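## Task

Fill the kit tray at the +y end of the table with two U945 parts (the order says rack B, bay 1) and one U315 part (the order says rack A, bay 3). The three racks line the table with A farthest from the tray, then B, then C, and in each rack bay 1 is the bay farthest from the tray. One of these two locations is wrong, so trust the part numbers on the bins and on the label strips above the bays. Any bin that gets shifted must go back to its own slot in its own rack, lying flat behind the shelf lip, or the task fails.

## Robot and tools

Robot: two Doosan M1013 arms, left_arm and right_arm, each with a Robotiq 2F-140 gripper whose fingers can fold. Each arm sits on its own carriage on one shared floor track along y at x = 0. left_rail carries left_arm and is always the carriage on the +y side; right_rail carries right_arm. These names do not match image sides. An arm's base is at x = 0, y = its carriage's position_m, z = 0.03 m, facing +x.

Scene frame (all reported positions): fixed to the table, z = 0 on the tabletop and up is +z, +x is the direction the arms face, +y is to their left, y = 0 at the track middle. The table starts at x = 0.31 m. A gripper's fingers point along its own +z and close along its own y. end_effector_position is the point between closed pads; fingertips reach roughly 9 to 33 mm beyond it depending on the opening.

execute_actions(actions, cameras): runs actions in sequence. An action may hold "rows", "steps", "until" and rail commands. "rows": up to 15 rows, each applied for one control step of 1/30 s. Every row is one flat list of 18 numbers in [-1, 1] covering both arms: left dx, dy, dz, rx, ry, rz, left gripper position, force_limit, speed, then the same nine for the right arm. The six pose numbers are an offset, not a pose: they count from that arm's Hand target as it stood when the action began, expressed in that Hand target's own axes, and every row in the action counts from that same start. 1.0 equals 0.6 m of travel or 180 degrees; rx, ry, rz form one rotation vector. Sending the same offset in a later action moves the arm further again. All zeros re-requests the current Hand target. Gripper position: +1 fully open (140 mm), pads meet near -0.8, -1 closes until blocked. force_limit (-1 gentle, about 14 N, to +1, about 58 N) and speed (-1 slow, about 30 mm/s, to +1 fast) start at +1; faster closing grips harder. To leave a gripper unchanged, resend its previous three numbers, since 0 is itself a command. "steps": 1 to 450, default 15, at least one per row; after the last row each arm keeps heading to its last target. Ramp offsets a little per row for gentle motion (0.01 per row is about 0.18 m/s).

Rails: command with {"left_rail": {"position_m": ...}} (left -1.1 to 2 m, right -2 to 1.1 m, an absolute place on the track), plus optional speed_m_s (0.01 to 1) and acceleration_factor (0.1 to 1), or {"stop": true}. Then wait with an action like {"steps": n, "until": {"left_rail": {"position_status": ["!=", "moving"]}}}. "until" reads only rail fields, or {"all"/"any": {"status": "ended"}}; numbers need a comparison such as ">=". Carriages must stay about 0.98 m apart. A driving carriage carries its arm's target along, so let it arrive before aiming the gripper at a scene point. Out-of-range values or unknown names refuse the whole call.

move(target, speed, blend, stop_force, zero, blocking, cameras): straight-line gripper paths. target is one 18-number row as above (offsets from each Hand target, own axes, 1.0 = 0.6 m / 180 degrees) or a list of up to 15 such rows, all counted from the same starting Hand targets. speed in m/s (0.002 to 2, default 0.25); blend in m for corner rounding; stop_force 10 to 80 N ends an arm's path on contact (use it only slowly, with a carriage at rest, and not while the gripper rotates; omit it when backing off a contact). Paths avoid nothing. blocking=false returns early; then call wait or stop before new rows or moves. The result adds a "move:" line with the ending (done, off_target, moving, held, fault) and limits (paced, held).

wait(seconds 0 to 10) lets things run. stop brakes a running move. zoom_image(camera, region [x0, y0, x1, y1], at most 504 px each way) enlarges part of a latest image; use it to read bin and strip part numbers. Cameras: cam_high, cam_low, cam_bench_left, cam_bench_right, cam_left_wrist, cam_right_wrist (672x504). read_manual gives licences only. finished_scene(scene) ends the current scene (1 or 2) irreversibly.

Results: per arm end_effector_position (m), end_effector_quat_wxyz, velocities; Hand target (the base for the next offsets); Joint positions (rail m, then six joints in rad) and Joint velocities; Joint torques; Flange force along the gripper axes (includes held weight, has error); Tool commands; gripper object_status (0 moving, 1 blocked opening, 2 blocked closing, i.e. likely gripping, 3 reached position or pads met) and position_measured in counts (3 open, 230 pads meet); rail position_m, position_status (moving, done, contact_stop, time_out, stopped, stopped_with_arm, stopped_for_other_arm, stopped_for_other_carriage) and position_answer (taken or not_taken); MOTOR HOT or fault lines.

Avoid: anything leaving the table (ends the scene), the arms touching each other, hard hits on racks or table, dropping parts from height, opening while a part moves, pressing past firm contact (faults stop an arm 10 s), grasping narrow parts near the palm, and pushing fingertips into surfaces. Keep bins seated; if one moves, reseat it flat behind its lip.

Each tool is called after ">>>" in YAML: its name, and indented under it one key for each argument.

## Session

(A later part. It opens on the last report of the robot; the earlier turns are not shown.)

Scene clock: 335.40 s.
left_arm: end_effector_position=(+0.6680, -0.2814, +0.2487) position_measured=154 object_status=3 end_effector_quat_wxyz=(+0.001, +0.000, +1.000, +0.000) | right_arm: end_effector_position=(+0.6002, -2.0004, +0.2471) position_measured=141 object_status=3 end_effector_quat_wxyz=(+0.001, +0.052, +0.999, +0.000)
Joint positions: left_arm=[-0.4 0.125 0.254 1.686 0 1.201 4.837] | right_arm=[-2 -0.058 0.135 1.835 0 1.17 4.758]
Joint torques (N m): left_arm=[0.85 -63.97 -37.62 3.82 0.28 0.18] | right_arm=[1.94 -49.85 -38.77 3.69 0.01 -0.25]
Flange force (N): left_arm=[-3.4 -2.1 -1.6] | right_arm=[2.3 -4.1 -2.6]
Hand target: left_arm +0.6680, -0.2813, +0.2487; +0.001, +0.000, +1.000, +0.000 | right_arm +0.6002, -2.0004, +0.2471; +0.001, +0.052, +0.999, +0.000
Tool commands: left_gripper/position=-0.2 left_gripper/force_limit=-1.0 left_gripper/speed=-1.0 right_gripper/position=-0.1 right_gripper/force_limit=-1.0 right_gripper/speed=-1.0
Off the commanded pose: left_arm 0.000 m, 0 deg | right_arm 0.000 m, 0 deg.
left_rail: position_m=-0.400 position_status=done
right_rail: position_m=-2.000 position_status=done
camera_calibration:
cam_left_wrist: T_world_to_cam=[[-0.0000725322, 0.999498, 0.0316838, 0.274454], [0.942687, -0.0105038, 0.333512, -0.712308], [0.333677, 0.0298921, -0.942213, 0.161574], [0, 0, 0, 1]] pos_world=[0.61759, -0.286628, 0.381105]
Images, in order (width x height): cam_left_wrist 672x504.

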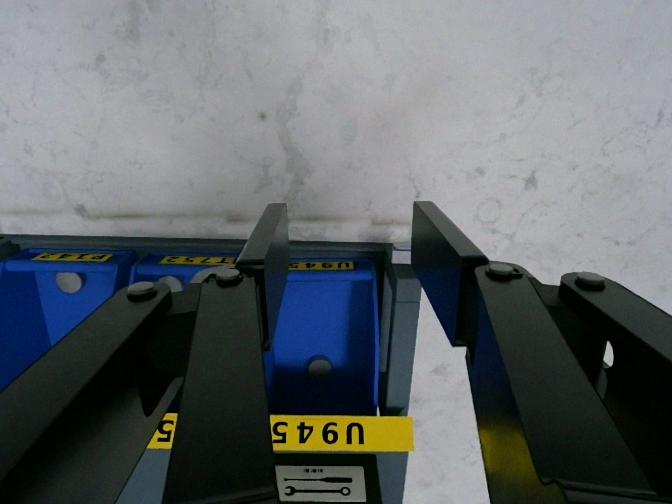

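>>> move:
  target: [-0.2342,-0.0345,0.1912,0,-0.1667,0,-0.36,-1,-1,0,0,0,0,0,0,-0.1,-1,-1]
  speed: 0.15
  cameras: ["cam_left_wrist","cam_high"]

>>> zoom_image:
  camera: "cam_left_wrist"
  region: [150, 50, 550, 400]

Scene clock: 357.40 s.
left_arm: end_effector_position=(+0.8087, -0.3022, +0.1343) position_measured=174 object_status=3 end_effector_quat_wxyz=(+0.260, +0.000, +0.966, +0.000) | right_arm: end_effector_position=(+0.6002, -2.0004, +0.2471) position_measured=141 object_status=3 end_effector_quat_wxyz=(+0.001, +0.052, +0.999, +0.000)
Joint positions: left_arm=[-0.4 0.098 0.343 1.892 -0.131 0.386 4.919] | right_arm=[-2 -0.058 0.135 1.835 0 1.17 4.758]
Joint torques (N m): left_arm=[1.95 -68.12 -32.77 3.18 -1.13 -0.12] | right_arm=[2.15 -50.05 -38.75 3.66 0.03 -0.25]
Flange force (N): left_arm=[-3.5 -3.7 1.3] | right_arm=[2.0 -4.4 -2.4]
Hand target: left_arm +0.8087, -0.3021, +0.1342; +0.260, +0.000, +0.966, +0.000 | right_arm +0.6002, -2.0004, +0.2471; +0.001, +0.052, +0.999, +0.000
Off the commanded pose: left_arm 0.000 m, 0 deg | right_arm 0.000 m, 0 deg.
left_rail: position_m=-0.400 position_status=done
right_rail: position_m=-2.000 position_status=done
move: done
camera_calibration:
cam_left_wrist: T_world_to_cam=[[-0.0157655, 0.9995, 0.027415, 0.312163], [0.649582, -0.0106057, 0.760217, -0.627288], [0.760128, 0.0297935, -0.64909, -0.376973], [0, 0, 0, 1]] pos_world=[0.698945, -0.307429, 0.223627]
Images, in order (width x height): cam_high 672x504, cam_left_wrist 672x504.

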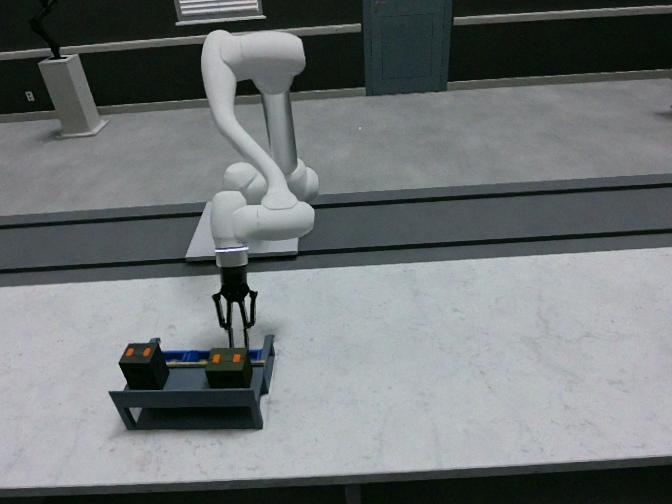

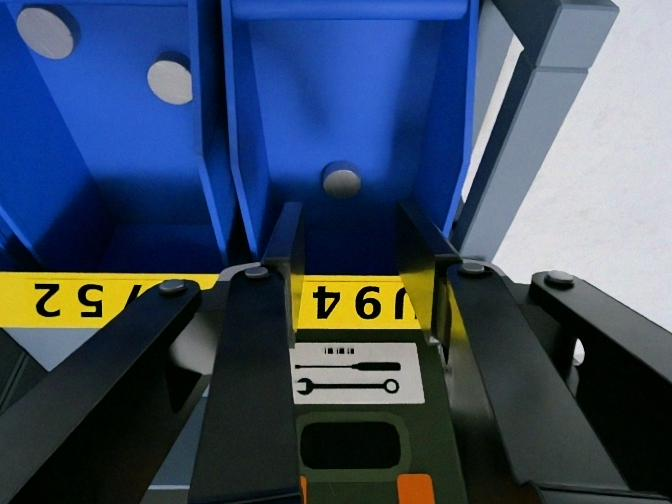

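Scaled by 1.260 from the camera's 672x504 image, which has a finer 960x720 frame.

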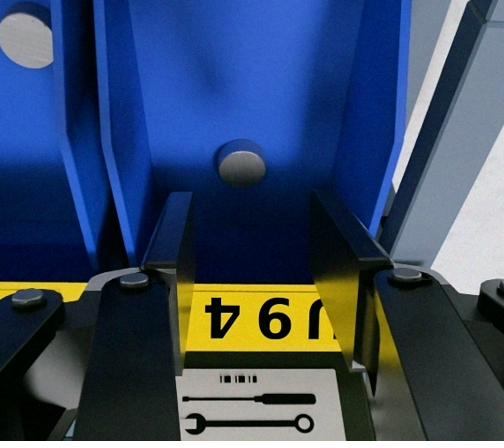

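>>> move:
  target: [-0.0043,0.001,0.115,0,0,0,-0.36,-1,-1,0,0,0,0,0,0,-0.1,-1,-1]
  speed: 0.05
  cameras: ["cam_left_wrist"]

>>> zoom_image:
  camera: "cam_left_wrist"
  region: [150, 50, 550, 400]

Scene clock: 371.93 s.
left_arm: end_effector_position=(+0.8455, -0.3015, +0.0759) position_measured=174 object_status=3 end_effector_quat_wxyz=(+0.260, +0.000, +0.966, +0.000) | right_arm: end_effector_position=(+0.6002, -2.0004, +0.2471) position_measured=141 object_status=3 end_effector_quat_wxyz=(+0.001, +0.052, +0.999, +0.000)
Joint positions: left_arm=[-0.4 0.094 0.453 1.856 -0.153 0.312 4.94] | right_arm=[-2 -0.058 0.135 1.835 0 1.17 4.758]
Joint torques (N m): left_arm=[1.23 -75.78 -30.74 3.01 -1.01 0.17] | right_arm=[2.43 -50.1 -38.76 3.69 0.01 -0.31]
Flange force (N): left_arm=[-2.7 -3.5 -0.1] | right_arm=[1.9 -4.9 -2.5]
Hand target: left_arm +0.8455, -0.3015, +0.0758; +0.260, +0.000, +0.966, +0.000 | right_arm +0.6002, -2.0004, +0.2471; +0.001, +0.052, +0.999, +0.000
Off the commanded pose: left_arm 0.000 m, 0 deg | right_arm 0.000 m, 0 deg.
left_rail: position_m=-0.400 position_status=done
right_rail: position_m=-2.000 position_status=done
move: done
camera_calibration:
cam_left_wrist: T_world_to_cam=[[-0.0160491, 0.999496, 0.0273893, 0.313853], [0.649525, -0.0104042, 0.760269, -0.606768], [0.760171, 0.0299917, -0.649031, -0.442789], [0, 0, 0, 1]] pos_world=[0.735744, -0.306728, 0.165327]
Images, in order (width x height): cam_left_wrist 672x504.

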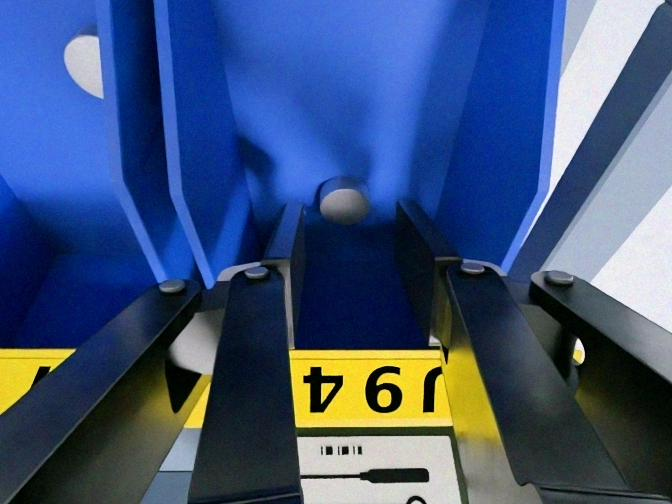

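Scaled by 1.260 from the camera's 672x504 image, which has a finer 960x720 frame.

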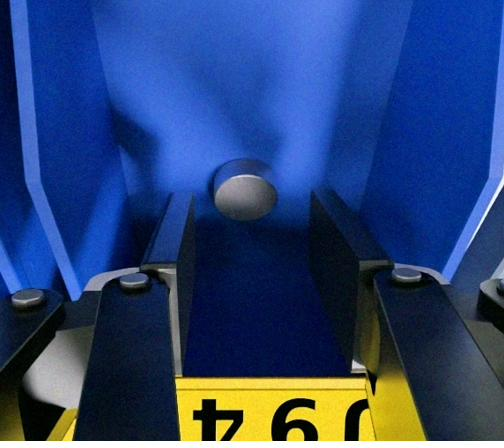

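>>> move:
  target: [0,-0.002,0.054,0,0,0,-0.36,-1,-1,0,0,0,0,0,0,-0.1,-1,-1]
  speed: 0.02
  stop_force: 12
  cameras: ["cam_left_wrist"]

>>> zoom_image:
  camera: "cam_left_wrist"
  region: [250, 150, 450, 300]

Scene clock: 381.63 s.
left_arm: end_effector_position=(+0.8604, -0.3025, +0.0506) position_measured=174 object_status=3 end_effector_quat_wxyz=(+0.260, +0.000, +0.966, +0.000) | right_arm: end_effector_position=(+0.6002, -2.0004, +0.2471) position_measured=141 object_status=3 end_effector_quat_wxyz=(+0.001, +0.052, +0.999, +0.000)
Joint positions: left_arm=[-0.4 0.09 0.5 1.839 -0.163 0.283 4.947] | right_arm=[-2 -0.058 0.135 1.835 0 1.17 4.758]
Joint torques (N m): left_arm=[-2.44 -64.01 -22.97 2.84 0.29 0.38] | right_arm=[2.44 -49.94 -38.78 3.64 0.01 -0.25]
Flange force (N): left_arm=[-7.8 -0.1 -19.1] | right_arm=[2.3 -4.8 -2.7]
Hand target: left_arm +0.8604, -0.3025, +0.0506; +0.260, +0.000, +0.966, +0.000 (not the last commanded pose) | right_arm +0.6002, -2.0004, +0.2471; +0.001, +0.052, +0.999, +0.000
Off the commanded pose: left_arm 0.003 m, 0 deg | right_arm 0.000 m, 0 deg.
left_rail: position_m=-0.400 position_status=done
right_rail: position_m=-2.000 position_status=done
move: contact (left_arm)
camera_calibration:
cam_left_wrist: T_world_to_cam=[[-0.0160568, 0.999496, 0.0273842, 0.315892], [0.649311, -0.0104038, 0.760452, -0.596947], [0.760354, 0.0299913, -0.648816, -0.470659], [0, 0, 0, 1]] pos_world=[0.750544, -0.307828, 0.139928]
Images, in order (width x height): cam_left_wrist 672x504.

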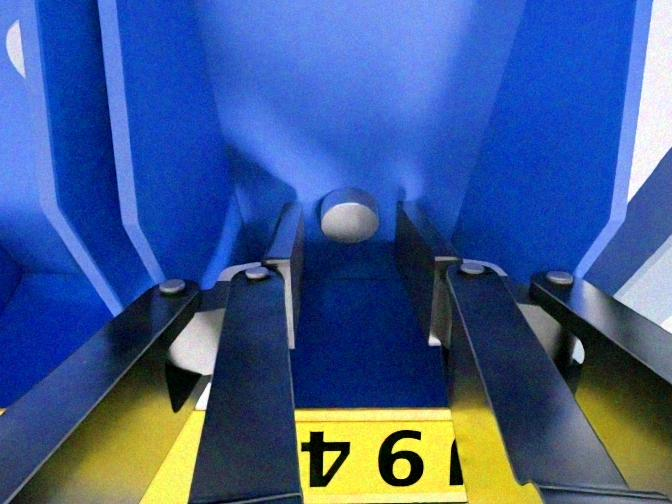

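Scaled by 2.520 from the camera's 672x504 image, which has a finer 960x720 frame.

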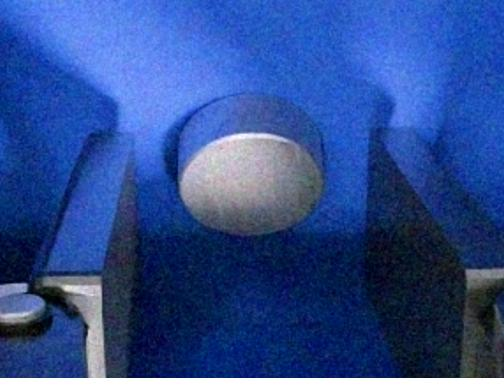

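>>> execute_actions:
  actions:
    - {"rows":[[0,0,-0.0017,0,0,0,-0.36,-1,-1,0,0,0,0,0,0,-0.1,-1,-1]],"steps":20}
    - {"rows":[[0,0,0,0,0,0,-1,-0.05,-1,0,0,0,0,0,0,-0.1,-1,-1]],"steps":75}
  cameras: ["cam_left_wrist"]

>>> zoom_image:
  camera: "cam_left_wrist"
  region: [250, 150, 450, 300]

Scene clock: 389.23 s.
left_arm: end_effector_position=(+0.8599, -0.3025, +0.0515) position_measured=231 object_status=3 end_effector_quat_wxyz=(+0.260, +0.000, +0.966, +0.000) | right_arm: end_effector_position=(+0.6002, -2.0004, +0.2471) position_measured=141 object_status=3 end_effector_quat_wxyz=(+0.001, +0.052, +0.999, +0.000)
Joint positions: left_arm=[-0.4 0.09 0.499 1.839 -0.162 0.284 4.946] | right_arm=[-2 -0.058 0.135 1.835 0 1.17 4.758]
Joint torques (N m): left_arm=[1.35 -77.9 -29.12 2.84 -0.76 0.13] | right_arm=[2.35 -50.18 -38.76 3.62 0.04 -0.24]
Flange force (N): left_arm=[-3.4 -3.7 -1.3] | right_arm=[1.8 -4.9 -2.3]
Flange force at the end of the 1st action (N): left_arm=[-5.4 -2.4 -1.6] | right_arm=[2.1 -5.4 -2.4]
Hand target: left_arm +0.8599, -0.3025, +0.0515; +0.260, +0.000, +0.966, +0.000 | right_arm +0.6002, -2.0004, +0.2471; +0.001, +0.052, +0.999, +0.000
Off the commanded pose: left_arm 0.000 m, 0 deg | right_arm 0.000 m, 0 deg.
left_rail: position_m=-0.400 position_status=done
right_rail: position_m=-2.000 position_status=done
camera_calibration:
cam_left_wrist: T_world_to_cam=[[-0.0160568, 0.999496, 0.0273842, 0.31576], [0.649311, -0.0104038, 0.760452, -0.597306], [0.760354, 0.0299913, -0.648816, -0.469698], [0, 0, 0, 1]] pos_world=[0.750044, -0.307728, 0.140828]
Images, in order (width x height): cam_left_wrist 672x504.

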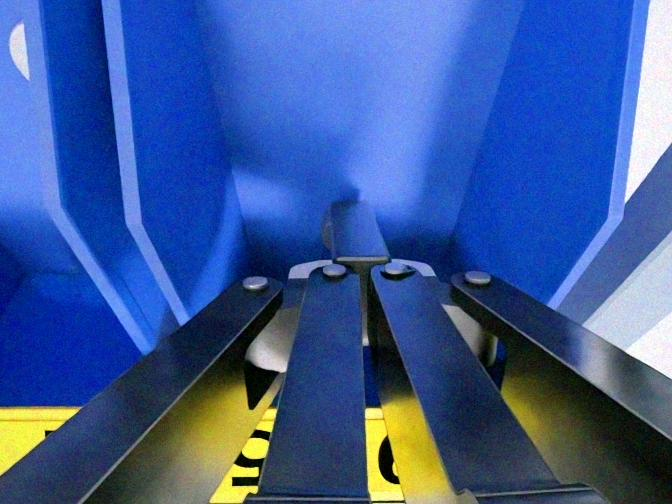

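Scaled by 2.520 from the camera's 672x504 image, which has a finer 960x720 frame.

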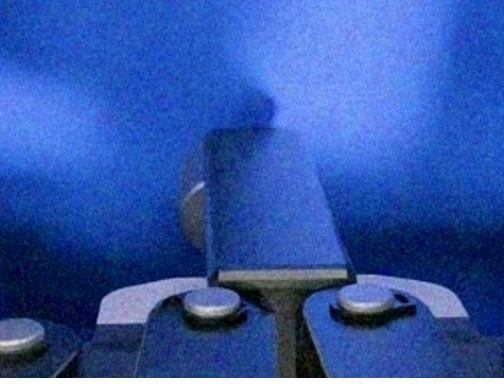

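>>> move:
  target:
    - [0,0,-0.1,0,0,0,-1,-1,-1,0,0,0,0,0,0,-0.1,-1,-1]
    - [0.0026,-0.003,-0.0741,0,-0.0833,0,-1,-1,-1,0,0,0,0,0,0,-0.1,-1,-1]
  speed: 0.1
  cameras: ["cam_left_wrist"]

>>> zoom_image:
  camera: "cam_left_wrist"
  region: [150, 50, 550, 350]

Scene clock: 418.23 s.
left_arm: end_effector_position=(+0.8364, -0.3047, +0.0896) position_measured=231 object_status=3 end_effector_quat_wxyz=(+0.364, -0.011, +0.931, +0.027) | right_arm: end_effector_position=(+0.6002, -2.0004, +0.2471) position_measured=141 object_status=3 end_effector_quat_wxyz=(+0.001, +0.052, +0.999, +0.000)
Joint positions: left_arm=[-0.4 0.068 0.406 2.011 -0.492 -0.025 5.253] | right_arm=[-2 -0.058 0.135 1.835 0 1.17 4.758]
Joint torques (N m): left_arm=[1.18 -68.22 -27.25 2.06 -1.33 0.12] | right_arm=[2.08 -49.96 -38.71 3.66 0 -0.29]
Flange force (N): left_arm=[0.0 0.0 0.0] | right_arm=[1.9 -4.5 -2.7]
Hand target: left_arm +0.8362, -0.3043, +0.0892; +0.384, +0.000, +0.924, +0.000 | right_arm +0.6002, -2.0004, +0.2471; +0.001, +0.052, +0.999, +0.000
Off the commanded pose: left_arm 0.001 m, 4 deg | right_arm 0.000 m, 0 deg.
left_rail: position_m=-0.400 position_status=done
right_rail: position_m=-2.000 position_status=done
move: off_target (left_arm)
camera_calibration:
cam_left_wrist: T_world_to_cam=[[-0.0610512, 0.996002, 0.0652126, 0.34977], [0.469387, -0.0290105, 0.882516, -0.477182], [0.880879, 0.0844886, -0.465739, -0.527658], [0, 0, 0, 1]] pos_world=[0.71014, -0.317634, 0.15256]
Images, in order (width x height): cam_left_wrist 672x504.

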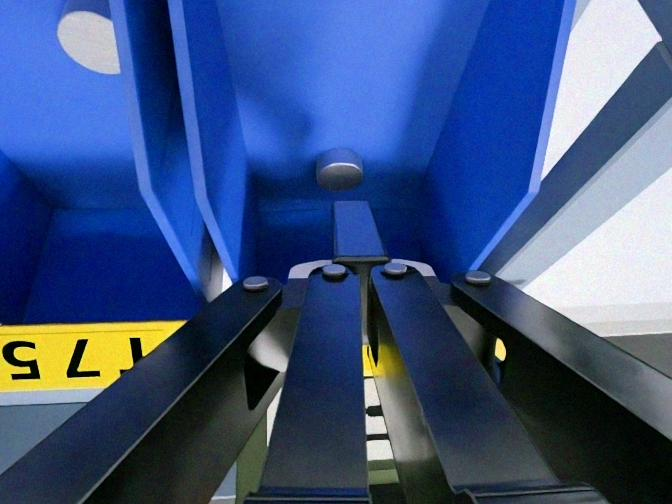

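Scaled by 1.260 from the camera's 672x504 image, which has a finer 960x720 frame.

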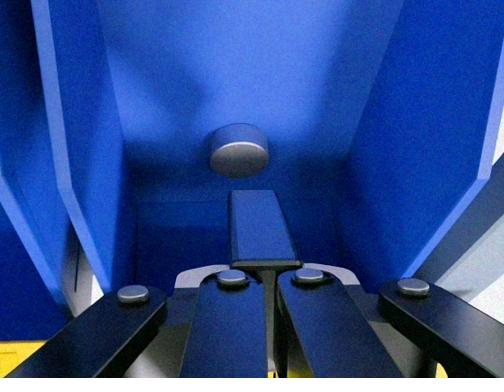

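>>> move:
  target: [-0.028,0,-0.349,0,0.0833,0,-1,-1,-1,0,0,0,0,0,0,-0.1,-1,-1]
  speed: 0.1
  cameras: []

>>> execute_actions:
  actions:
    - {"left_rail":{"position_m":0.0},"steps":400,"until":{"left_rail":{"position_status":["!=","moving"]}}}
  cameras: []

Scene clock: 431.63 s.
left_arm: end_effector_position=(+0.6997, -0.3043, +0.2488) position_measured=231 object_status=3 end_effector_quat_wxyz=(+0.260, +0.000, +0.966, +0.000) | right_arm: end_effector_position=(+0.6002, -2.0004, +0.2471) position_measured=141 object_status=3 end_effector_quat_wxyz=(+0.001, +0.052, +0.999, +0.000)
Joint positions: left_arm=[-0.4 0.114 0.077 1.986 -0.108 0.558 4.902] | right_arm=[-2 -0.058 0.135 1.835 0 1.17 4.758]
Joint torques (N m): left_arm=[1.55 -44.31 -36.95 3.51 -1.03 0.14] | right_arm=[2.29 -49.97 -38.68 3.68 0.07 -0.27]
Flange force (N): left_arm=[-2.4 -4.6 -0.5] | right_arm=[2.1 -4.5 -2.5]
Hand target: left_arm +0.6997, -0.3043, +0.2489; +0.260, +0.000, +0.966, +0.000 | right_arm +0.6002, -2.0004, +0.2471; +0.001, +0.052, +0.999, +0.000
Off the commanded pose: left_arm 0.000 m, 0 deg | right_arm 0.000 m, 0 deg.
left_rail: position_m=-0.400 position_status=done
right_rail: position_m=-2.000 position_status=done
move: done
No camera images: "cameras" was empty.

Scene clock: 433.47 s.
left_arm: end_effector_position=(+0.6997, +0.0957, +0.2489) position_measured=231 object_status=3 end_effector_quat_wxyz=(+0.260, +0.000, +0.966, +0.000) | right_arm: end_effector_position=(+0.6002, -2.0004, +0.2471) position_measured=141 object_status=3 end_effector_quat_wxyz=(+0.001, +0.052, +0.999, +0.000)
Joint positions: left_arm=[0 0.114 0.077 1.986 -0.108 0.558 4.902] | right_arm=[-2 -0.058 0.135 1.835 0 1.17 4.758]
Joint torques (N m): left_arm=[1.36 -43.8 -36.81 3.46 -0.98 0.2] | right_arm=[2.22 -50.33 -38.71 3.68 -0.02 -0.27]
Flange force (N): left_arm=[-2.1 -4.7 -1.3] | right_arm=[1.5 -4.3 -2.4]
Hand target: left_arm +0.6997, +0.0956, +0.2489; +0.260, +0.000, +0.966, +0.000 | right_arm +0.6002, -2.0004, +0.2471; +0.001, +0.052, +0.999, +0.000
Tool commands: left_gripper/position=-1.0 left_gripper/force_limit=-1.0 left_gripper/speed=-1.0 right_gripper/position=-0.1 right_gripper/force_limit=-1.0 right_gripper/speed=-1.0
Off the commanded pose: left_arm 0.000 m, 0 deg | right_arm 0.000 m, 0 deg.
left_rail: position_m=0.000 position_status=done
right_rail: position_m=-2.000 position_status=done
No camera images: "cameras" was empty.

>>> move:
  target:
    - [0,-0.669,0,0,0,0,-1,-1,-1,0,0,0,0,0,0,-0.1,-1,-1]
    - [-0.0641,-0.669,0.3443,0,-0.0833,0,-1,-1,-1,0,0,0,0,0,0,-0.1,-1,-1]
  speed: 0.15
  cameras: ["cam_left_wrist","cam_high"]

>>> zoom_image:
  camera: "cam_left_wrist"
  region: [150, 50, 550, 350]

Scene clock: 444.80 s.
left_arm: end_effector_position=(+0.8367, -0.3057, +0.0895) position_measured=231 object_status=3 end_effector_quat_wxyz=(+0.384, +0.000, +0.924, +0.000) | right_arm: end_effector_position=(+0.6002, -2.0004, +0.2471) position_measured=141 object_status=3 end_effector_quat_wxyz=(+0.001, +0.052, +0.999, +0.000)
Joint positions: left_arm=[0 -0.522 0.486 1.899 1.463 0.363 2.871] | right_arm=[-2 -0.058 0.135 1.835 0 1.17 4.758]
Joint torques (N m): left_arm=[1.93 -81.09 -32.69 0.61 0.79 0.14] | right_arm=[2.06 -50.09 -38.89 3.65 0.05 -0.24]
Flange force (N): left_arm=[0.0 0.0 0.0] | right_arm=[2.3 -4.3 -2.2]
Hand target: left_arm +0.8367, -0.3057, +0.0895; +0.384, +0.000, +0.924, +0.000 | right_arm +0.6002, -2.0004, +0.2471; +0.001, +0.052, +0.999, +0.000
Off the commanded pose: left_arm 0.000 m, 0 deg | right_arm 0.000 m, 0 deg.
left_rail: position_m=0.000 position_status=done
right_rail: position_m=-2.000 position_status=done
move: done
camera_calibration:
cam_left_wrist: T_world_to_cam=[[-0.0226398, 0.999492, 0.0224337, 0.323581], [0.430655, -0.0105009, 0.902456, -0.441042], [0.902233, 0.0300926, -0.430198, -0.565579], [0, 0, 0, 1]] pos_world=[0.707547, -0.311028, 0.14745]
Images, in order (width x height): cam_high 672x504, cam_left_wrist 672x504.

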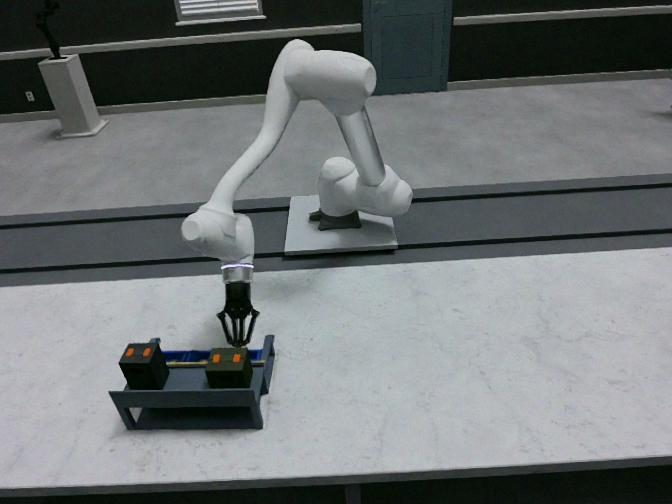

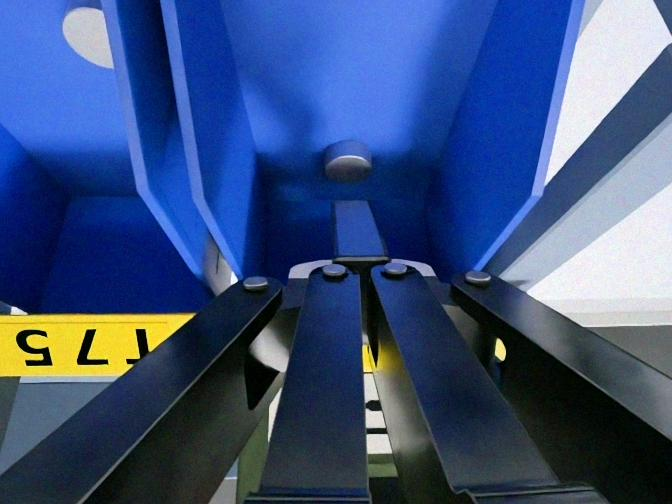

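Scaled by 1.260 from the camera's 672x504 image, which has a finer 960x720 frame.

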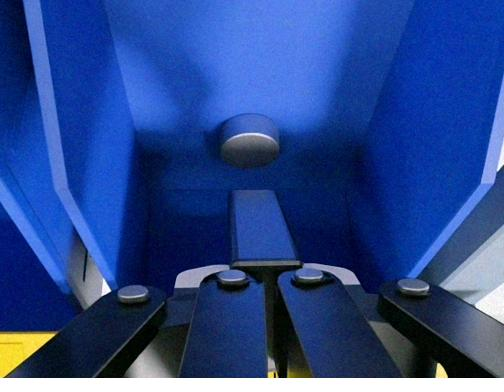

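>>> move:
  target:
    - [-0.0059,0.001,0.02,0,0,0,-1,-1,-1,0,0,0,0,0,0,-0.1,-1,-1]
    - [-0.0059,0.001,0.1025,0,0,0,-1,-1,-1,0,0,0,0,0,0,-0.1,-1,-1]
  speed: 0.04
  cameras: ["cam_left_wrist"]

>>> zoom_image:
  camera: "cam_left_wrist"
  region: [200, 100, 500, 300]

Scene clock: 462.23 s.
left_arm: end_effector_position=(+0.8829, -0.3051, +0.0489) position_measured=231 object_status=3 end_effector_quat_wxyz=(+0.384, +0.000, +0.923, +0.000) | right_arm: end_effector_position=(+0.6002, -2.0004, +0.2471) position_measured=141 object_status=3 end_effector_quat_wxyz=(+0.001, +0.052, +0.999, +0.000)
Joint positions: left_arm=[0 -0.489 0.584 1.827 1.557 0.339 2.797] | right_arm=[-2 -0.058 0.135 1.835 0 1.17 4.758]
Joint torques (N m): left_arm=[-2.78 -42.09 4.24 -4.55 -4.63 0.06] | right_arm=[2.27 -50.13 -38.95 3.65 0.06 -0.24]
Flange force (N): left_arm=[0.0 0.0 0.0] | right_arm=[2.2 -4.7 -1.9]
Hand target: left_arm +0.8827, -0.3051, +0.0486; +0.384, +0.000, +0.924, +0.000 | right_arm +0.6002, -2.0004, +0.2471; +0.001, +0.052, +0.999, +0.000
Off the commanded pose: left_arm 0.000 m, 0 deg | right_arm 0.000 m, 0 deg.
left_rail: position_m=0.000 position_status=done
right_rail: position_m=-2.000 position_status=done
move: done
camera_calibration:
cam_left_wrist: T_world_to_cam=[[-0.0226024, 0.999496, 0.0222891, 0.324926], [0.43013, -0.0104038, 0.902707, -0.423761], [0.902484, 0.0299905, -0.429678, -0.624975], [0, 0, 0, 1]] pos_world=[0.753646, -0.310428, 0.106752]
Images, in order (width x height): cam_left_wrist 672x504.

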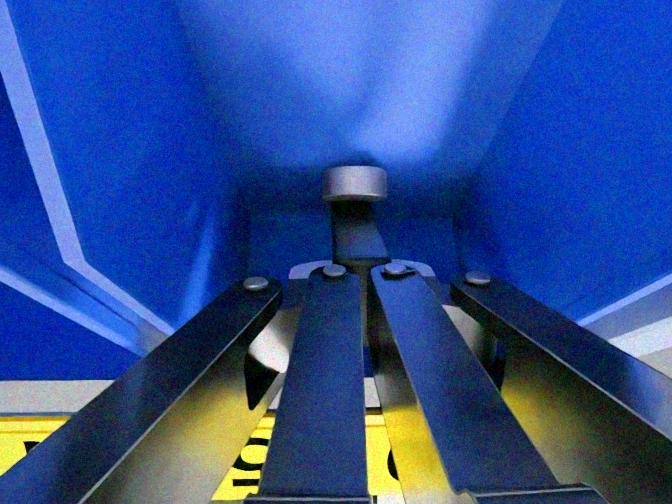

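Scaled by 1.680 from the camera's 672x504 image, which has a finer 960x720 frame.

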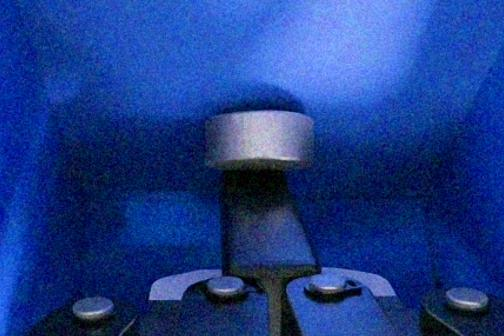

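>>> move:
  target:
    - [-0.0024,0,-0.0047,0,0,0,-1,-1,-1,0,0,0,0,0,0,-0.1,-1,-1]
    - [0.0518,0,-0.0589,0,0,0,-1,-1,-1,0,0,0,0,0,0,-0.1,-1,-1]
  speed: 0.04
  cameras: ["cam_left_wrist"]

>>> zoom_image:
  camera: "cam_left_wrist"
  region: [200, 100, 500, 300]

Scene clock: 470.43 s.
left_arm: end_effector_position=(+0.8358, -0.3051, +0.0515) position_measured=231 object_status=3 end_effector_quat_wxyz=(+0.384, +0.000, +0.924, +0.000) | right_arm: end_effector_position=(+0.6002, -2.0004, +0.2471) position_measured=141 object_status=3 end_effector_quat_wxyz=(+0.001, +0.052, +0.999, +0.000)
Joint positions: left_arm=[0 -0.522 0.534 1.915 1.633 0.362 2.69] | right_arm=[-2 -0.058 0.135 1.835 0 1.17 4.758]
Joint torques (N m): left_arm=[2.33 -83.79 -31.07 0.51 1.13 0.25] | right_arm=[2.32 -50.39 -38.88 3.63 0.04 -0.24]
Flange force (N): left_arm=[0.0 0.0 0.0] | right_arm=[1.7 -4.7 -2.0]
Hand target: left_arm +0.8358, -0.3051, +0.0515; +0.384, +0.000, +0.924, +0.000 | right_arm +0.6002, -2.0004, +0.2471; +0.001, +0.052, +0.999, +0.000
Off the commanded pose: left_arm 0.000 m, 0 deg | right_arm 0.000 m, 0 deg.
left_rail: position_m=0.000 position_status=done
right_rail: position_m=-2.000 position_status=done
move: done
camera_calibration:
cam_left_wrist: T_world_to_cam=[[-0.0226445, 0.999492, 0.022429, 0.323715], [0.430453, -0.0105013, 0.902552, -0.406179], [0.902329, 0.0300925, -0.429997, -0.581135], [0, 0, 0, 1]] pos_world=[0.706546, -0.310328, 0.109451]
Images, in order (width x height): cam_left_wrist 672x504.

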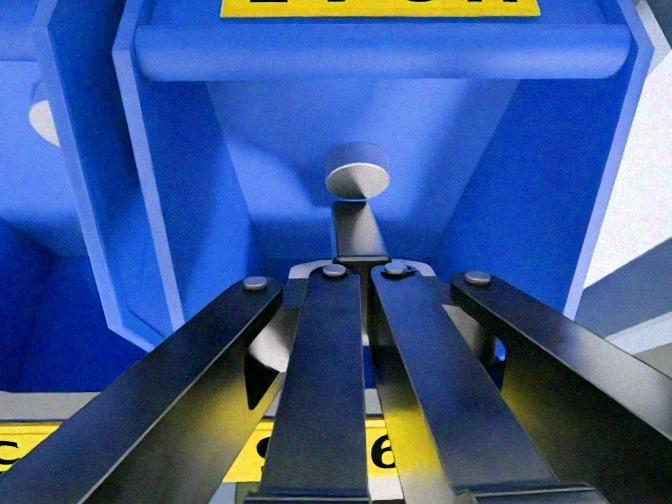

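Scaled by 1.680 from the camera's 672x504 image, which has a finer 960x720 frame.

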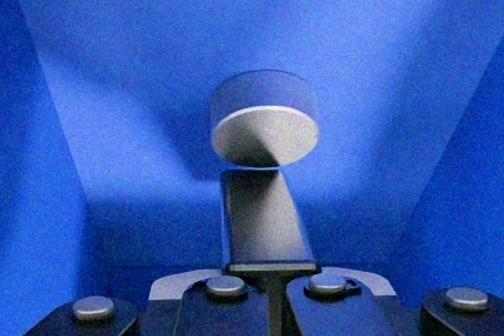

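>>> move:
  target:
    - [0,0,-0.16,0,0,0,-1,-1,-1,0,0,0,0,0,0,-0.1,-1,-1]
    - [-0.068,0.003,-0.0935,0,0.25,0,-1,-1,-1,0,0,0,0,0,0,-0.1,-1,-1]
    - [-0.068,0.003,-0.0935,0,0.25,0,-0.325,-1,-0.5,0,0,0,0,0,0,-0.1,-1,-1]
  speed: 0.15
  cameras: ["cam_left_wrist"]

>>> zoom_image:
  camera: "cam_left_wrist"
  region: [150, 50, 550, 350]

Scene clock: 482.40 s.
left_arm: end_effector_position=(+0.8248, -0.3033, +0.1200) position_measured=170 object_status=0 end_effector_quat_wxyz=(+0.001, +0.000, +1.000, +0.000) | right_arm: end_effector_position=(+0.6002, -2.0004, +0.2471) position_measured=141 object_status=3 end_effector_quat_wxyz=(+0.001, +0.052, +0.999, +0.000)
Joint positions: left_arm=[0 -0.392 0.635 1.358 0.001 1.147 4.32] | right_arm=[-2 -0.058 0.135 1.835 0 1.17 4.758]
Joint torques (N m): left_arm=[2.13 -98.93 -36.98 3.75 0.3 0.14] | right_arm=[2.48 -49.89 -38.85 3.62 0.03 -0.25]
Flange force (N): left_arm=[-2.4 -4.1 -0.9] | right_arm=[2.2 -5.2 -2.4]
Hand target: left_arm +0.8248, -0.3033, +0.1200; +0.001, +0.000, +1.000, +0.000 | right_arm +0.6002, -2.0004, +0.2471; +0.001, +0.052, +0.999, +0.000
Off the commanded pose: left_arm 0.000 m, 0 deg | right_arm 0.000 m, 0 deg.
left_rail: position_m=0.000 position_status=done
right_rail: position_m=-2.000 position_status=done
move: done
camera_calibration:
cam_left_wrist: T_world_to_cam=[[-0.000211045, 0.999496, 0.0317427, 0.300627], [0.942583, -0.0104024, 0.33381, -0.81736], [0.333972, 0.0299906, -0.942106, -0.0116702], [0, 0, 0, 1]] pos_world=[0.77439, -0.308628, 0.252306]
Images, in order (width x height): cam_left_wrist 672x504.

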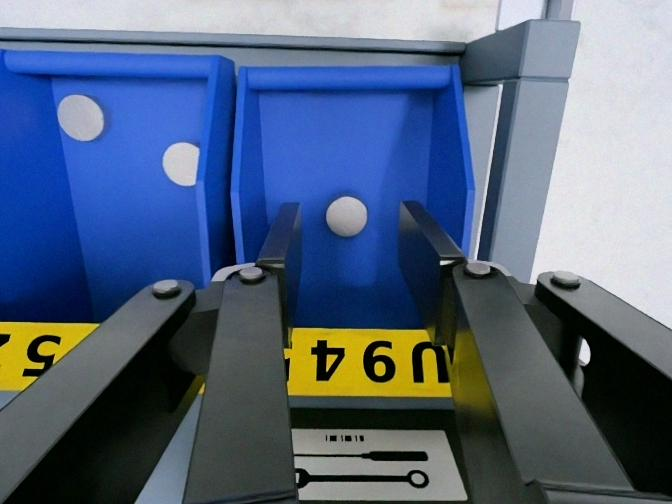

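Scaled by 1.260 from the camera's 672x504 image, which has a finer 960x720 frame.

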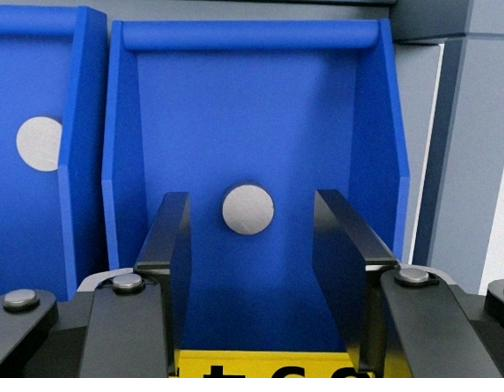

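>>> move:
  target:
    - [-0.0137,0.006,0,0,0,0,-0.325,-1,-0.5,0,0,0,0,0,0,-0.1,-1,-1]
    - [-0.0137,0.006,0.1,0,0,0,-0.325,-1,-0.5,0,0,0,0,0,0,-0.1,-1,-1]
  speed: 0.08
  cameras: ["cam_left_wrist"]

>>> zoom_image:
  camera: "cam_left_wrist"
  region: [200, 100, 500, 300]

Scene clock: 492.07 s.
left_arm: end_effector_position=(+0.8332, -0.2997, +0.0600) position_measured=170 object_status=3 end_effector_quat_wxyz=(+0.001, +0.000, +1.000, +0.000) | right_arm: end_effector_position=(+0.6002, -2.0004, +0.2471) position_measured=141 object_status=3 end_effector_quat_wxyz=(+0.001, +0.052, +0.999, +0.000)
Joint positions: left_arm=[0 -0.385 0.689 1.384 0.001 1.068 4.327] | right_arm=[-2 -0.058 0.135 1.835 0 1.17 4.758]
Joint torques (N m): left_arm=[1.55 -102.8 -35.7 3.62 0.21 0.07] | right_arm=[2.3 -50.17 -38.77 3.65 0.03 -0.28]
Flange force (N): left_arm=[-3.7 -3.7 0.2] | right_arm=[1.8 -4.7 -2.4]
Hand target: left_arm +0.8332, -0.2997, +0.0600; +0.001, +0.000, +1.000, +0.000 | right_arm +0.6002, -2.0004, +0.2471; +0.001, +0.052, +0.999, +0.000
Off the commanded pose: left_arm 0.000 m, 0 deg | right_arm 0.000 m, 0 deg.
left_rail: position_m=0.000 position_status=done
right_rail: position_m=-2.000 position_status=done
move: done
camera_calibration:
cam_left_wrist: T_world_to_cam=[[-0.000211045, 0.999496, 0.0317427, 0.298935], [0.942583, -0.0104024, 0.33381, -0.805211], [0.333972, 0.0299906, -0.942106, -0.0711099], [0, 0, 0, 1]] pos_world=[0.78279, -0.305028, 0.192306]
Images, in order (width x height): cam_left_wrist 672x504.

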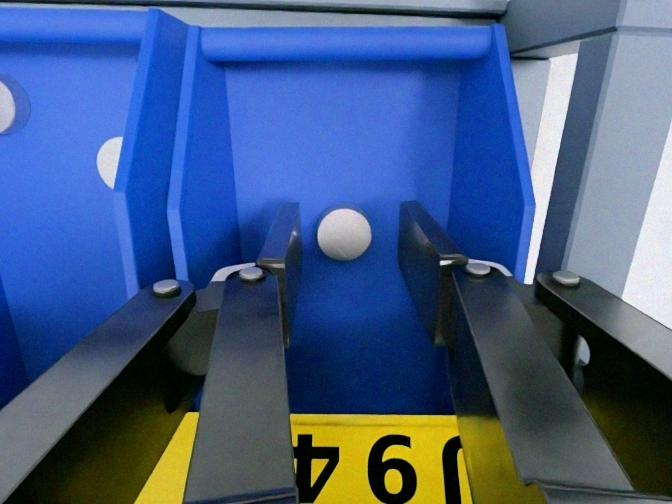

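Scaled by 1.680 from the camera's 672x504 image, which has a finer 960x720 frame.

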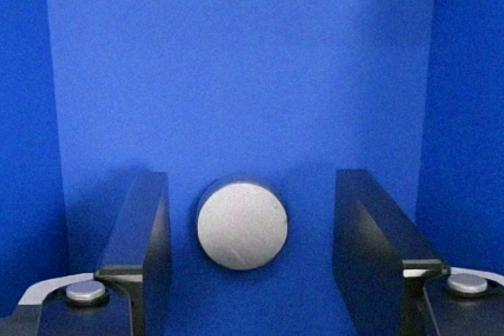

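>>> move:
  target: [-0.002,-0.003,0.026,0,0,0,-0.325,-1,-0.5,0,0,0,0,0,0,-0.1,-1,-1]
  speed: 0.015
  stop_force: 10
  cameras: ["cam_left_wrist"]

Scene clock: 497.30 s.
left_arm: end_effector_position=(+0.8344, -0.3015, +0.0444) position_measured=170 object_status=3 end_effector_quat_wxyz=(+0.001, +0.000, +1.000, +0.000) | right_arm: end_effector_position=(+0.6002, -2.0004, +0.2471) position_measured=141 object_status=3 end_effector_quat_wxyz=(+0.001, +0.052, +0.999, +0.000)
Joint positions: left_arm=[0 -0.386 0.704 1.388 0.001 1.048 4.326] | right_arm=[-2 -0.058 0.135 1.835 0 1.17 4.758]
Joint torques (N m): left_arm=[2.43 -102.83 -35.4 3.54 0.34 0.1] | right_arm=[2.58 -49.87 -38.77 3.62 0.08 -0.24]
Flange force (N): left_arm=[-1.8 -4.3 -0.4] | right_arm=[2.4 -5.3 -2.4]
Hand target: left_arm +0.8344, -0.3015, +0.0444; +0.001, +0.000, +1.000, +0.000 | right_arm +0.6002, -2.0004, +0.2471; +0.001, +0.052, +0.999, +0.000
Off the commanded pose: left_arm 0.000 m, 0 deg | right_arm 0.000 m, 0 deg.
left_rail: position_m=0.000 position_status=done
right_rail: position_m=-2.000 position_status=done
move: done
camera_calibration:
cam_left_wrist: T_world_to_cam=[[-0.000211045, 0.999496, 0.0317427, 0.30113], [0.942583, -0.0104024, 0.33381, -0.801153], [0.333972, 0.0299906, -0.942106, -0.0861565], [0, 0, 0, 1]] pos_world=[0.78399, -0.306728, 0.176706]
Images, in order (width x height): cam_left_wrist 672x504.

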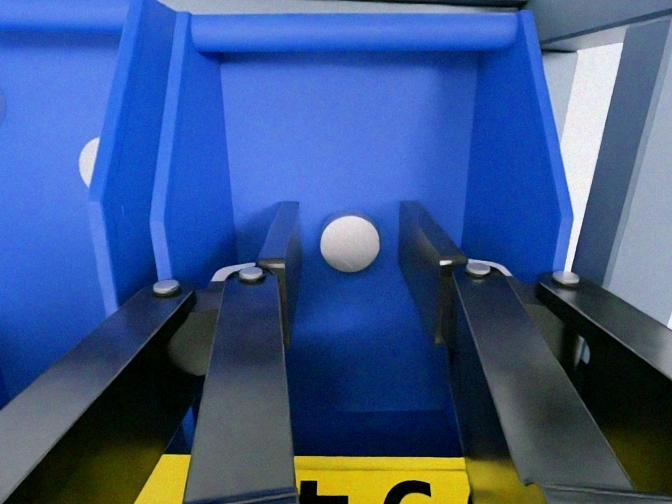

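>>> execute_actions:
  actions:
    - {"rows":[[0,0,0,0,0,0,-1,-0.05,-1,0,0,0,0,0,0,-0.1,-1,-1]],"steps":75}
  cameras: ["cam_left_wrist"]

Scene clock: 503.63 s.
left_arm: end_effector_position=(+0.8344, -0.3015, +0.0444) position_measured=196 object_status=2 end_effector_quat_wxyz=(+0.001, +0.000, +1.000, +0.000) | right_arm: end_effector_position=(+0.6002, -2.0004, +0.2471) position_measured=141 object_status=3 end_effector_quat_wxyz=(+0.001, +0.052, +0.999, +0.000)
Joint positions: left_arm=[0 -0.386 0.704 1.388 0.001 1.048 4.326] | right_arm=[-2 -0.058 0.135 1.835 0 1.17 4.758]
Joint torques (N m): left_arm=[2.09 -96.26 -32.02 3.7 0.04 0.16] | right_arm=[2.28 -50.12 -38.8 3.67 0.08 -0.24]
Flange force (N): left_arm=[-1.7 -3.7 -7.9] | right_arm=[2.1 -4.7 -2.1]
Hand target: left_arm +0.8344, -0.3015, +0.0444; +0.001, +0.000, +1.000, +0.000 | right_arm +0.6002, -2.0004, +0.2471; +0.001, +0.052, +0.999, +0.000
Off the commanded pose: left_arm 0.000 m, 0 deg | right_arm 0.000 m, 0 deg.
left_rail: position_m=0.000 position_status=done
right_rail: position_m=-2.000 position_status=done
camera_calibration:
cam_left_wrist: T_world_to_cam=[[-0.000211045, 0.999496, 0.0317427, 0.30113], [0.942583, -0.0104024, 0.33381, -0.801153], [0.333972, 0.0299906, -0.942106, -0.0861565], [0, 0, 0, 1]] pos_world=[0.78399, -0.306728, 0.176706]
Images, in order (width x height): cam_left_wrist 672x504.

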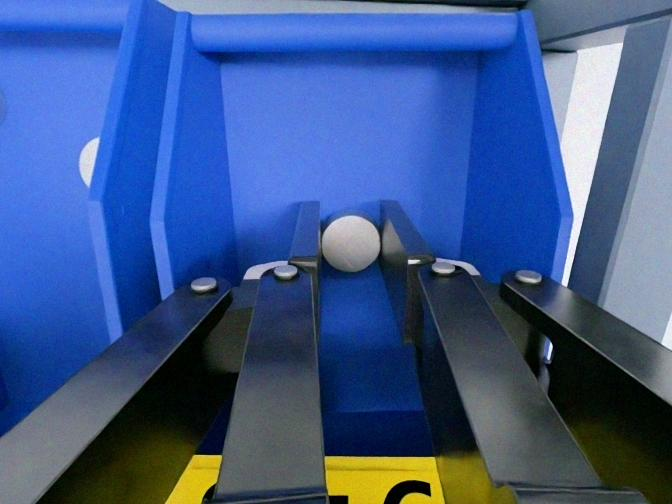

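>>> move:
  target:
    - [0,0,-0.26,0,0,0,-1,-0.05,-1,0,0,0,0,0,0,-0.1,-1,-1]
    - [0.224,-0.031,-0.626,0,0,0,-1,-0.05,-1,0,0,0,0,0,0,-0.1,-1,-1]
  speed: 0.15
  blend: 0.03
  cameras: ["cam_left_wrist"]

>>> zoom_image:
  camera: "cam_left_wrist"
  region: [80, 150, 440, 330]

Scene clock: 513.53 s.
left_arm: end_effector_position=(+0.6993, -0.3202, +0.4197) position_measured=196 object_status=2 end_effector_quat_wxyz=(+0.001, +0.000, +1.000, +0.000) | right_arm: end_effector_position=(+0.6002, -2.0004, +0.2471) position_measured=141 object_status=3 end_effector_quat_wxyz=(+0.001, +0.052, +0.999, +0.000)
Joint positions: left_arm=[0 -0.475 0.344 1.252 0.001 1.544 4.238] | right_arm=[-2 -0.058 0.135 1.835 0 1.17 4.758]
Joint torques (N m): left_arm=[2.46 -74.54 -40.67 4.12 0.15 0.11] | right_arm=[2.1 -50.03 -38.78 3.65 0.03 -0.27]
Flange force (N): left_arm=[0.6 -3.8 -1.9] | right_arm=[2.0 -4.5 -2.5]
Hand target: left_arm +0.6993, -0.3201, +0.4197; +0.001, +0.000, +1.000, +0.000 | right_arm +0.6002, -2.0004, +0.2471; +0.001, +0.052, +0.999, +0.000
Off the commanded pose: left_arm 0.000 m, 0 deg | right_arm 0.000 m, 0 deg.
left_rail: position_m=0.000 position_status=done
right_rail: position_m=-2.000 position_status=done
move: done
camera_calibration:
cam_left_wrist: T_world_to_cam=[[-0.000266855, 0.9995, 0.0316151, 0.307987], [0.942614, -0.0103043, 0.333725, -0.799224], [0.333883, 0.0298899, -0.94214, 0.31314], [0, 0, 0, 1]] pos_world=[0.64889, -0.325428, 0.552005]
Images, in order (width x height): cam_left_wrist 672x504.

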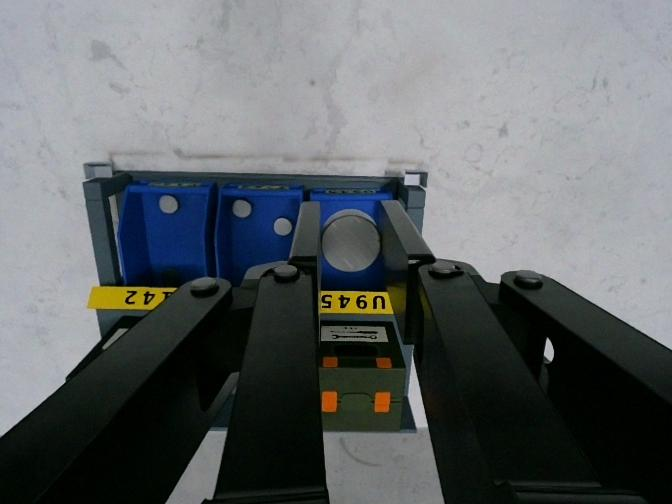

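Scaled by 1.400 from the camera's 672x504 image, which has a finer 960x720 frame.

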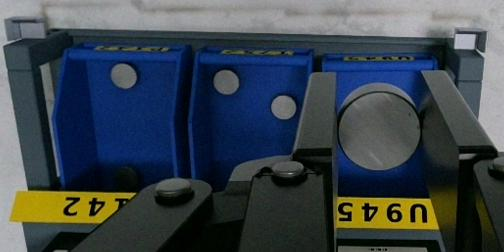

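>>> execute_actions:
  actions:
    - {"left_rail":{"position_m":1.95},"steps":400,"until":{"left_rail":{"position_status":["!=","moving"]}}}
  cameras: []

>>> move:
  target:
    - [0.052,0.859,0.15,0,0,0,-1,-0.05,-1,0,0,0,0,0,0,-0.1,-1,-1]
    - [0.052,0.859,0.62,0,0,0,-1,-0.05,-1,0,0,0,0,0,0,-0.1,-1,-1]
  speed: 0.3
  blend: 0.03
  cameras: ["cam_left_wrist"]

>>> move:
  target: [0,0,0.03,0,0,0,-1,-0.05,-1,0,0,0,0,0,0,-0.1,-1,-1]
  speed: 0.01
  stop_force: 10
  cameras: ["cam_left_wrist"]

Scene clock: 524.37 s.
left_arm: end_effector_position=(+0.6992, +1.6298, +0.4197) position_measured=196 object_status=2 end_effector_quat_wxyz=(+0.001, +0.000, +1.000, +0.000) | right_arm: end_effector_position=(+0.6002, -2.0004, +0.2471) position_measured=141 object_status=3 end_effector_quat_wxyz=(+0.001, +0.052, +0.999, +0.000)
Joint positions: left_arm=[1.95 -0.475 0.344 1.252 0.001 1.544 4.238] | right_arm=[-2 -0.058 0.135 1.835 0 1.17 4.758]
Joint torques (N m): left_arm=[1.89 -75.9 -40.42 4.13 0.26 0.16] | right_arm=[2.35 -50.02 -38.82 3.65 0.02 -0.23]
Flange force (N): left_arm=[-2.3 -4.6 -2.5] | right_arm=[2.2 -4.8 -2.4]
Hand target: left_arm +0.6993, +1.6298, +0.4197; +0.001, +0.000, +1.000, +0.000 | right_arm +0.6002, -2.0004, +0.2471; +0.001, +0.052, +0.999, +0.000
Tool commands: left_gripper/position=-1.0 left_gripper/force_limit=-0.05 left_gripper/speed=-1.0 right_gripper/position=-0.1 right_gripper/force_limit=-1.0 right_gripper/speed=-1.0
Off the commanded pose: left_arm 0.000 m, 0 deg | right_arm 0.000 m, 0 deg.
left_rail: position_m=1.950 position_status=done
right_rail: position_m=-2.000 position_status=done
No camera images: "cameras" was empty.

Scene clock: 527.60 s.
left_arm: end_effector_position=(+0.6687, +2.1453, +0.0477) position_measured=196 object_status=2 end_effector_quat_wxyz=(+0.001, +0.000, +1.000, +0.000) | right_arm: end_effector_position=(+0.6002, -2.0004, +0.2471) position_measured=141 object_status=3 end_effector_quat_wxyz=(+0.001, +0.052, +0.999, +0.000)
Joint positions: left_arm=[1.95 0.235 0.448 1.825 -0.001 0.867 4.947] | right_arm=[-2 -0.058 0.135 1.835 0 1.17 4.758]
Joint torques (N m): left_arm=[1.22 -76.34 -31.13 3.12 0.31 0.19] | right_arm=[2.69 -50.06 -38.82 3.67 0.01 -0.26]
Flange force (N): left_arm=[-3.2 -2.6 -0.3] | right_arm=[2.0 -5.4 -2.5]
Hand target: left_arm +0.6687, +2.1453, +0.0477; +0.001, +0.000, +1.000, +0.000 | right_arm +0.6002, -2.0004, +0.2471; +0.001, +0.052, +0.999, +0.000
Off the commanded pose: left_arm 0.000 m, 0 deg | right_arm 0.000 m, 0 deg.
left_rail: position_m=1.950 position_status=done
right_rail: position_m=-2.000 position_status=done
move: done
camera_calibration:
cam_left_wrist: T_world_to_cam=[[-0.000305921, 0.999497, 0.0317095, -2.14442], [0.942572, -0.0103029, 0.333845, -0.620862], [0.334003, 0.0299906, -0.942095, -0.101013], [0, 0, 0, 1]] pos_world=[0.61829, 2.13997, 0.180106]
Images, in order (width x height): cam_left_wrist 672x504.

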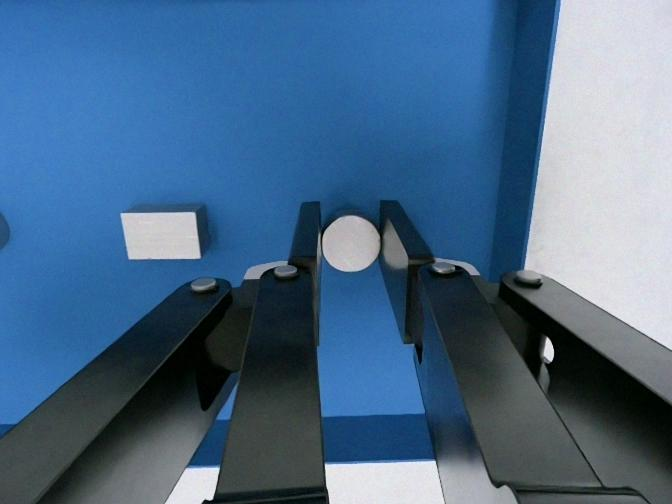

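Scene clock: 529.37 s.
left_arm: end_effector_position=(+0.6688, +2.1453, +0.0363) position_measured=196 object_status=2 end_effector_quat_wxyz=(+0.001, +0.000, +1.000, +0.000) | right_arm: end_effector_position=(+0.6002, -2.0004, +0.2471) position_measured=141 object_status=3 end_effector_quat_wxyz=(+0.001, +0.052, +0.999, +0.000)
Joint positions: left_arm=[1.95 0.235 0.46 1.832 -0.001 0.847 4.947] | right_arm=[-2 -0.058 0.135 1.835 0 1.17 4.758]
Joint torques (N m): left_arm=[1.43 -59.55 -23.26 3.14 -1.24 0.11] | right_arm=[2.48 -49.75 -38.82 3.66 0.09 -0.23]
Flange force (N): left_arm=[1.8 -4.2 -26.1] | right_arm=[2.5 -5.1 -2.6]
Hand target: left_arm +0.6688, +2.1453, +0.0363; +0.001, +0.000, +1.000, +0.000 (not the last commanded pose) | right_arm +0.6002, -2.0004, +0.2471; +0.001, +0.052, +0.999, +0.000
Off the commanded pose: left_arm 0.007 m, 0 deg | right_arm 0.000 m, 0 deg.
left_rail: position_m=1.950 position_status=done
right_rail: position_m=-2.000 position_status=done
move: contact (left_arm)
camera_calibration:
cam_left_wrist: T_world_to_cam=[[-0.000308217, 0.999497, 0.0317092, -2.14415], [0.94254, -0.0103034, 0.333933, -0.617111], [0.334092, 0.0299901, -0.942063, -0.111943], [0, 0, 0, 1]] pos_world=[0.61839, 2.14007, 0.168606]
Images, in order (width x height): cam_left_wrist 672x504.

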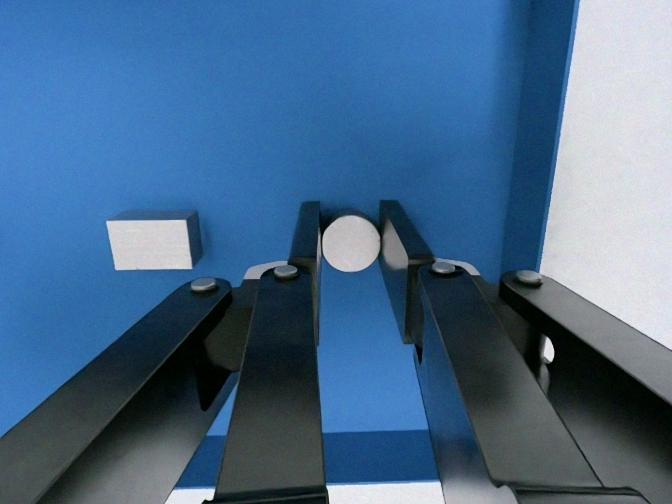

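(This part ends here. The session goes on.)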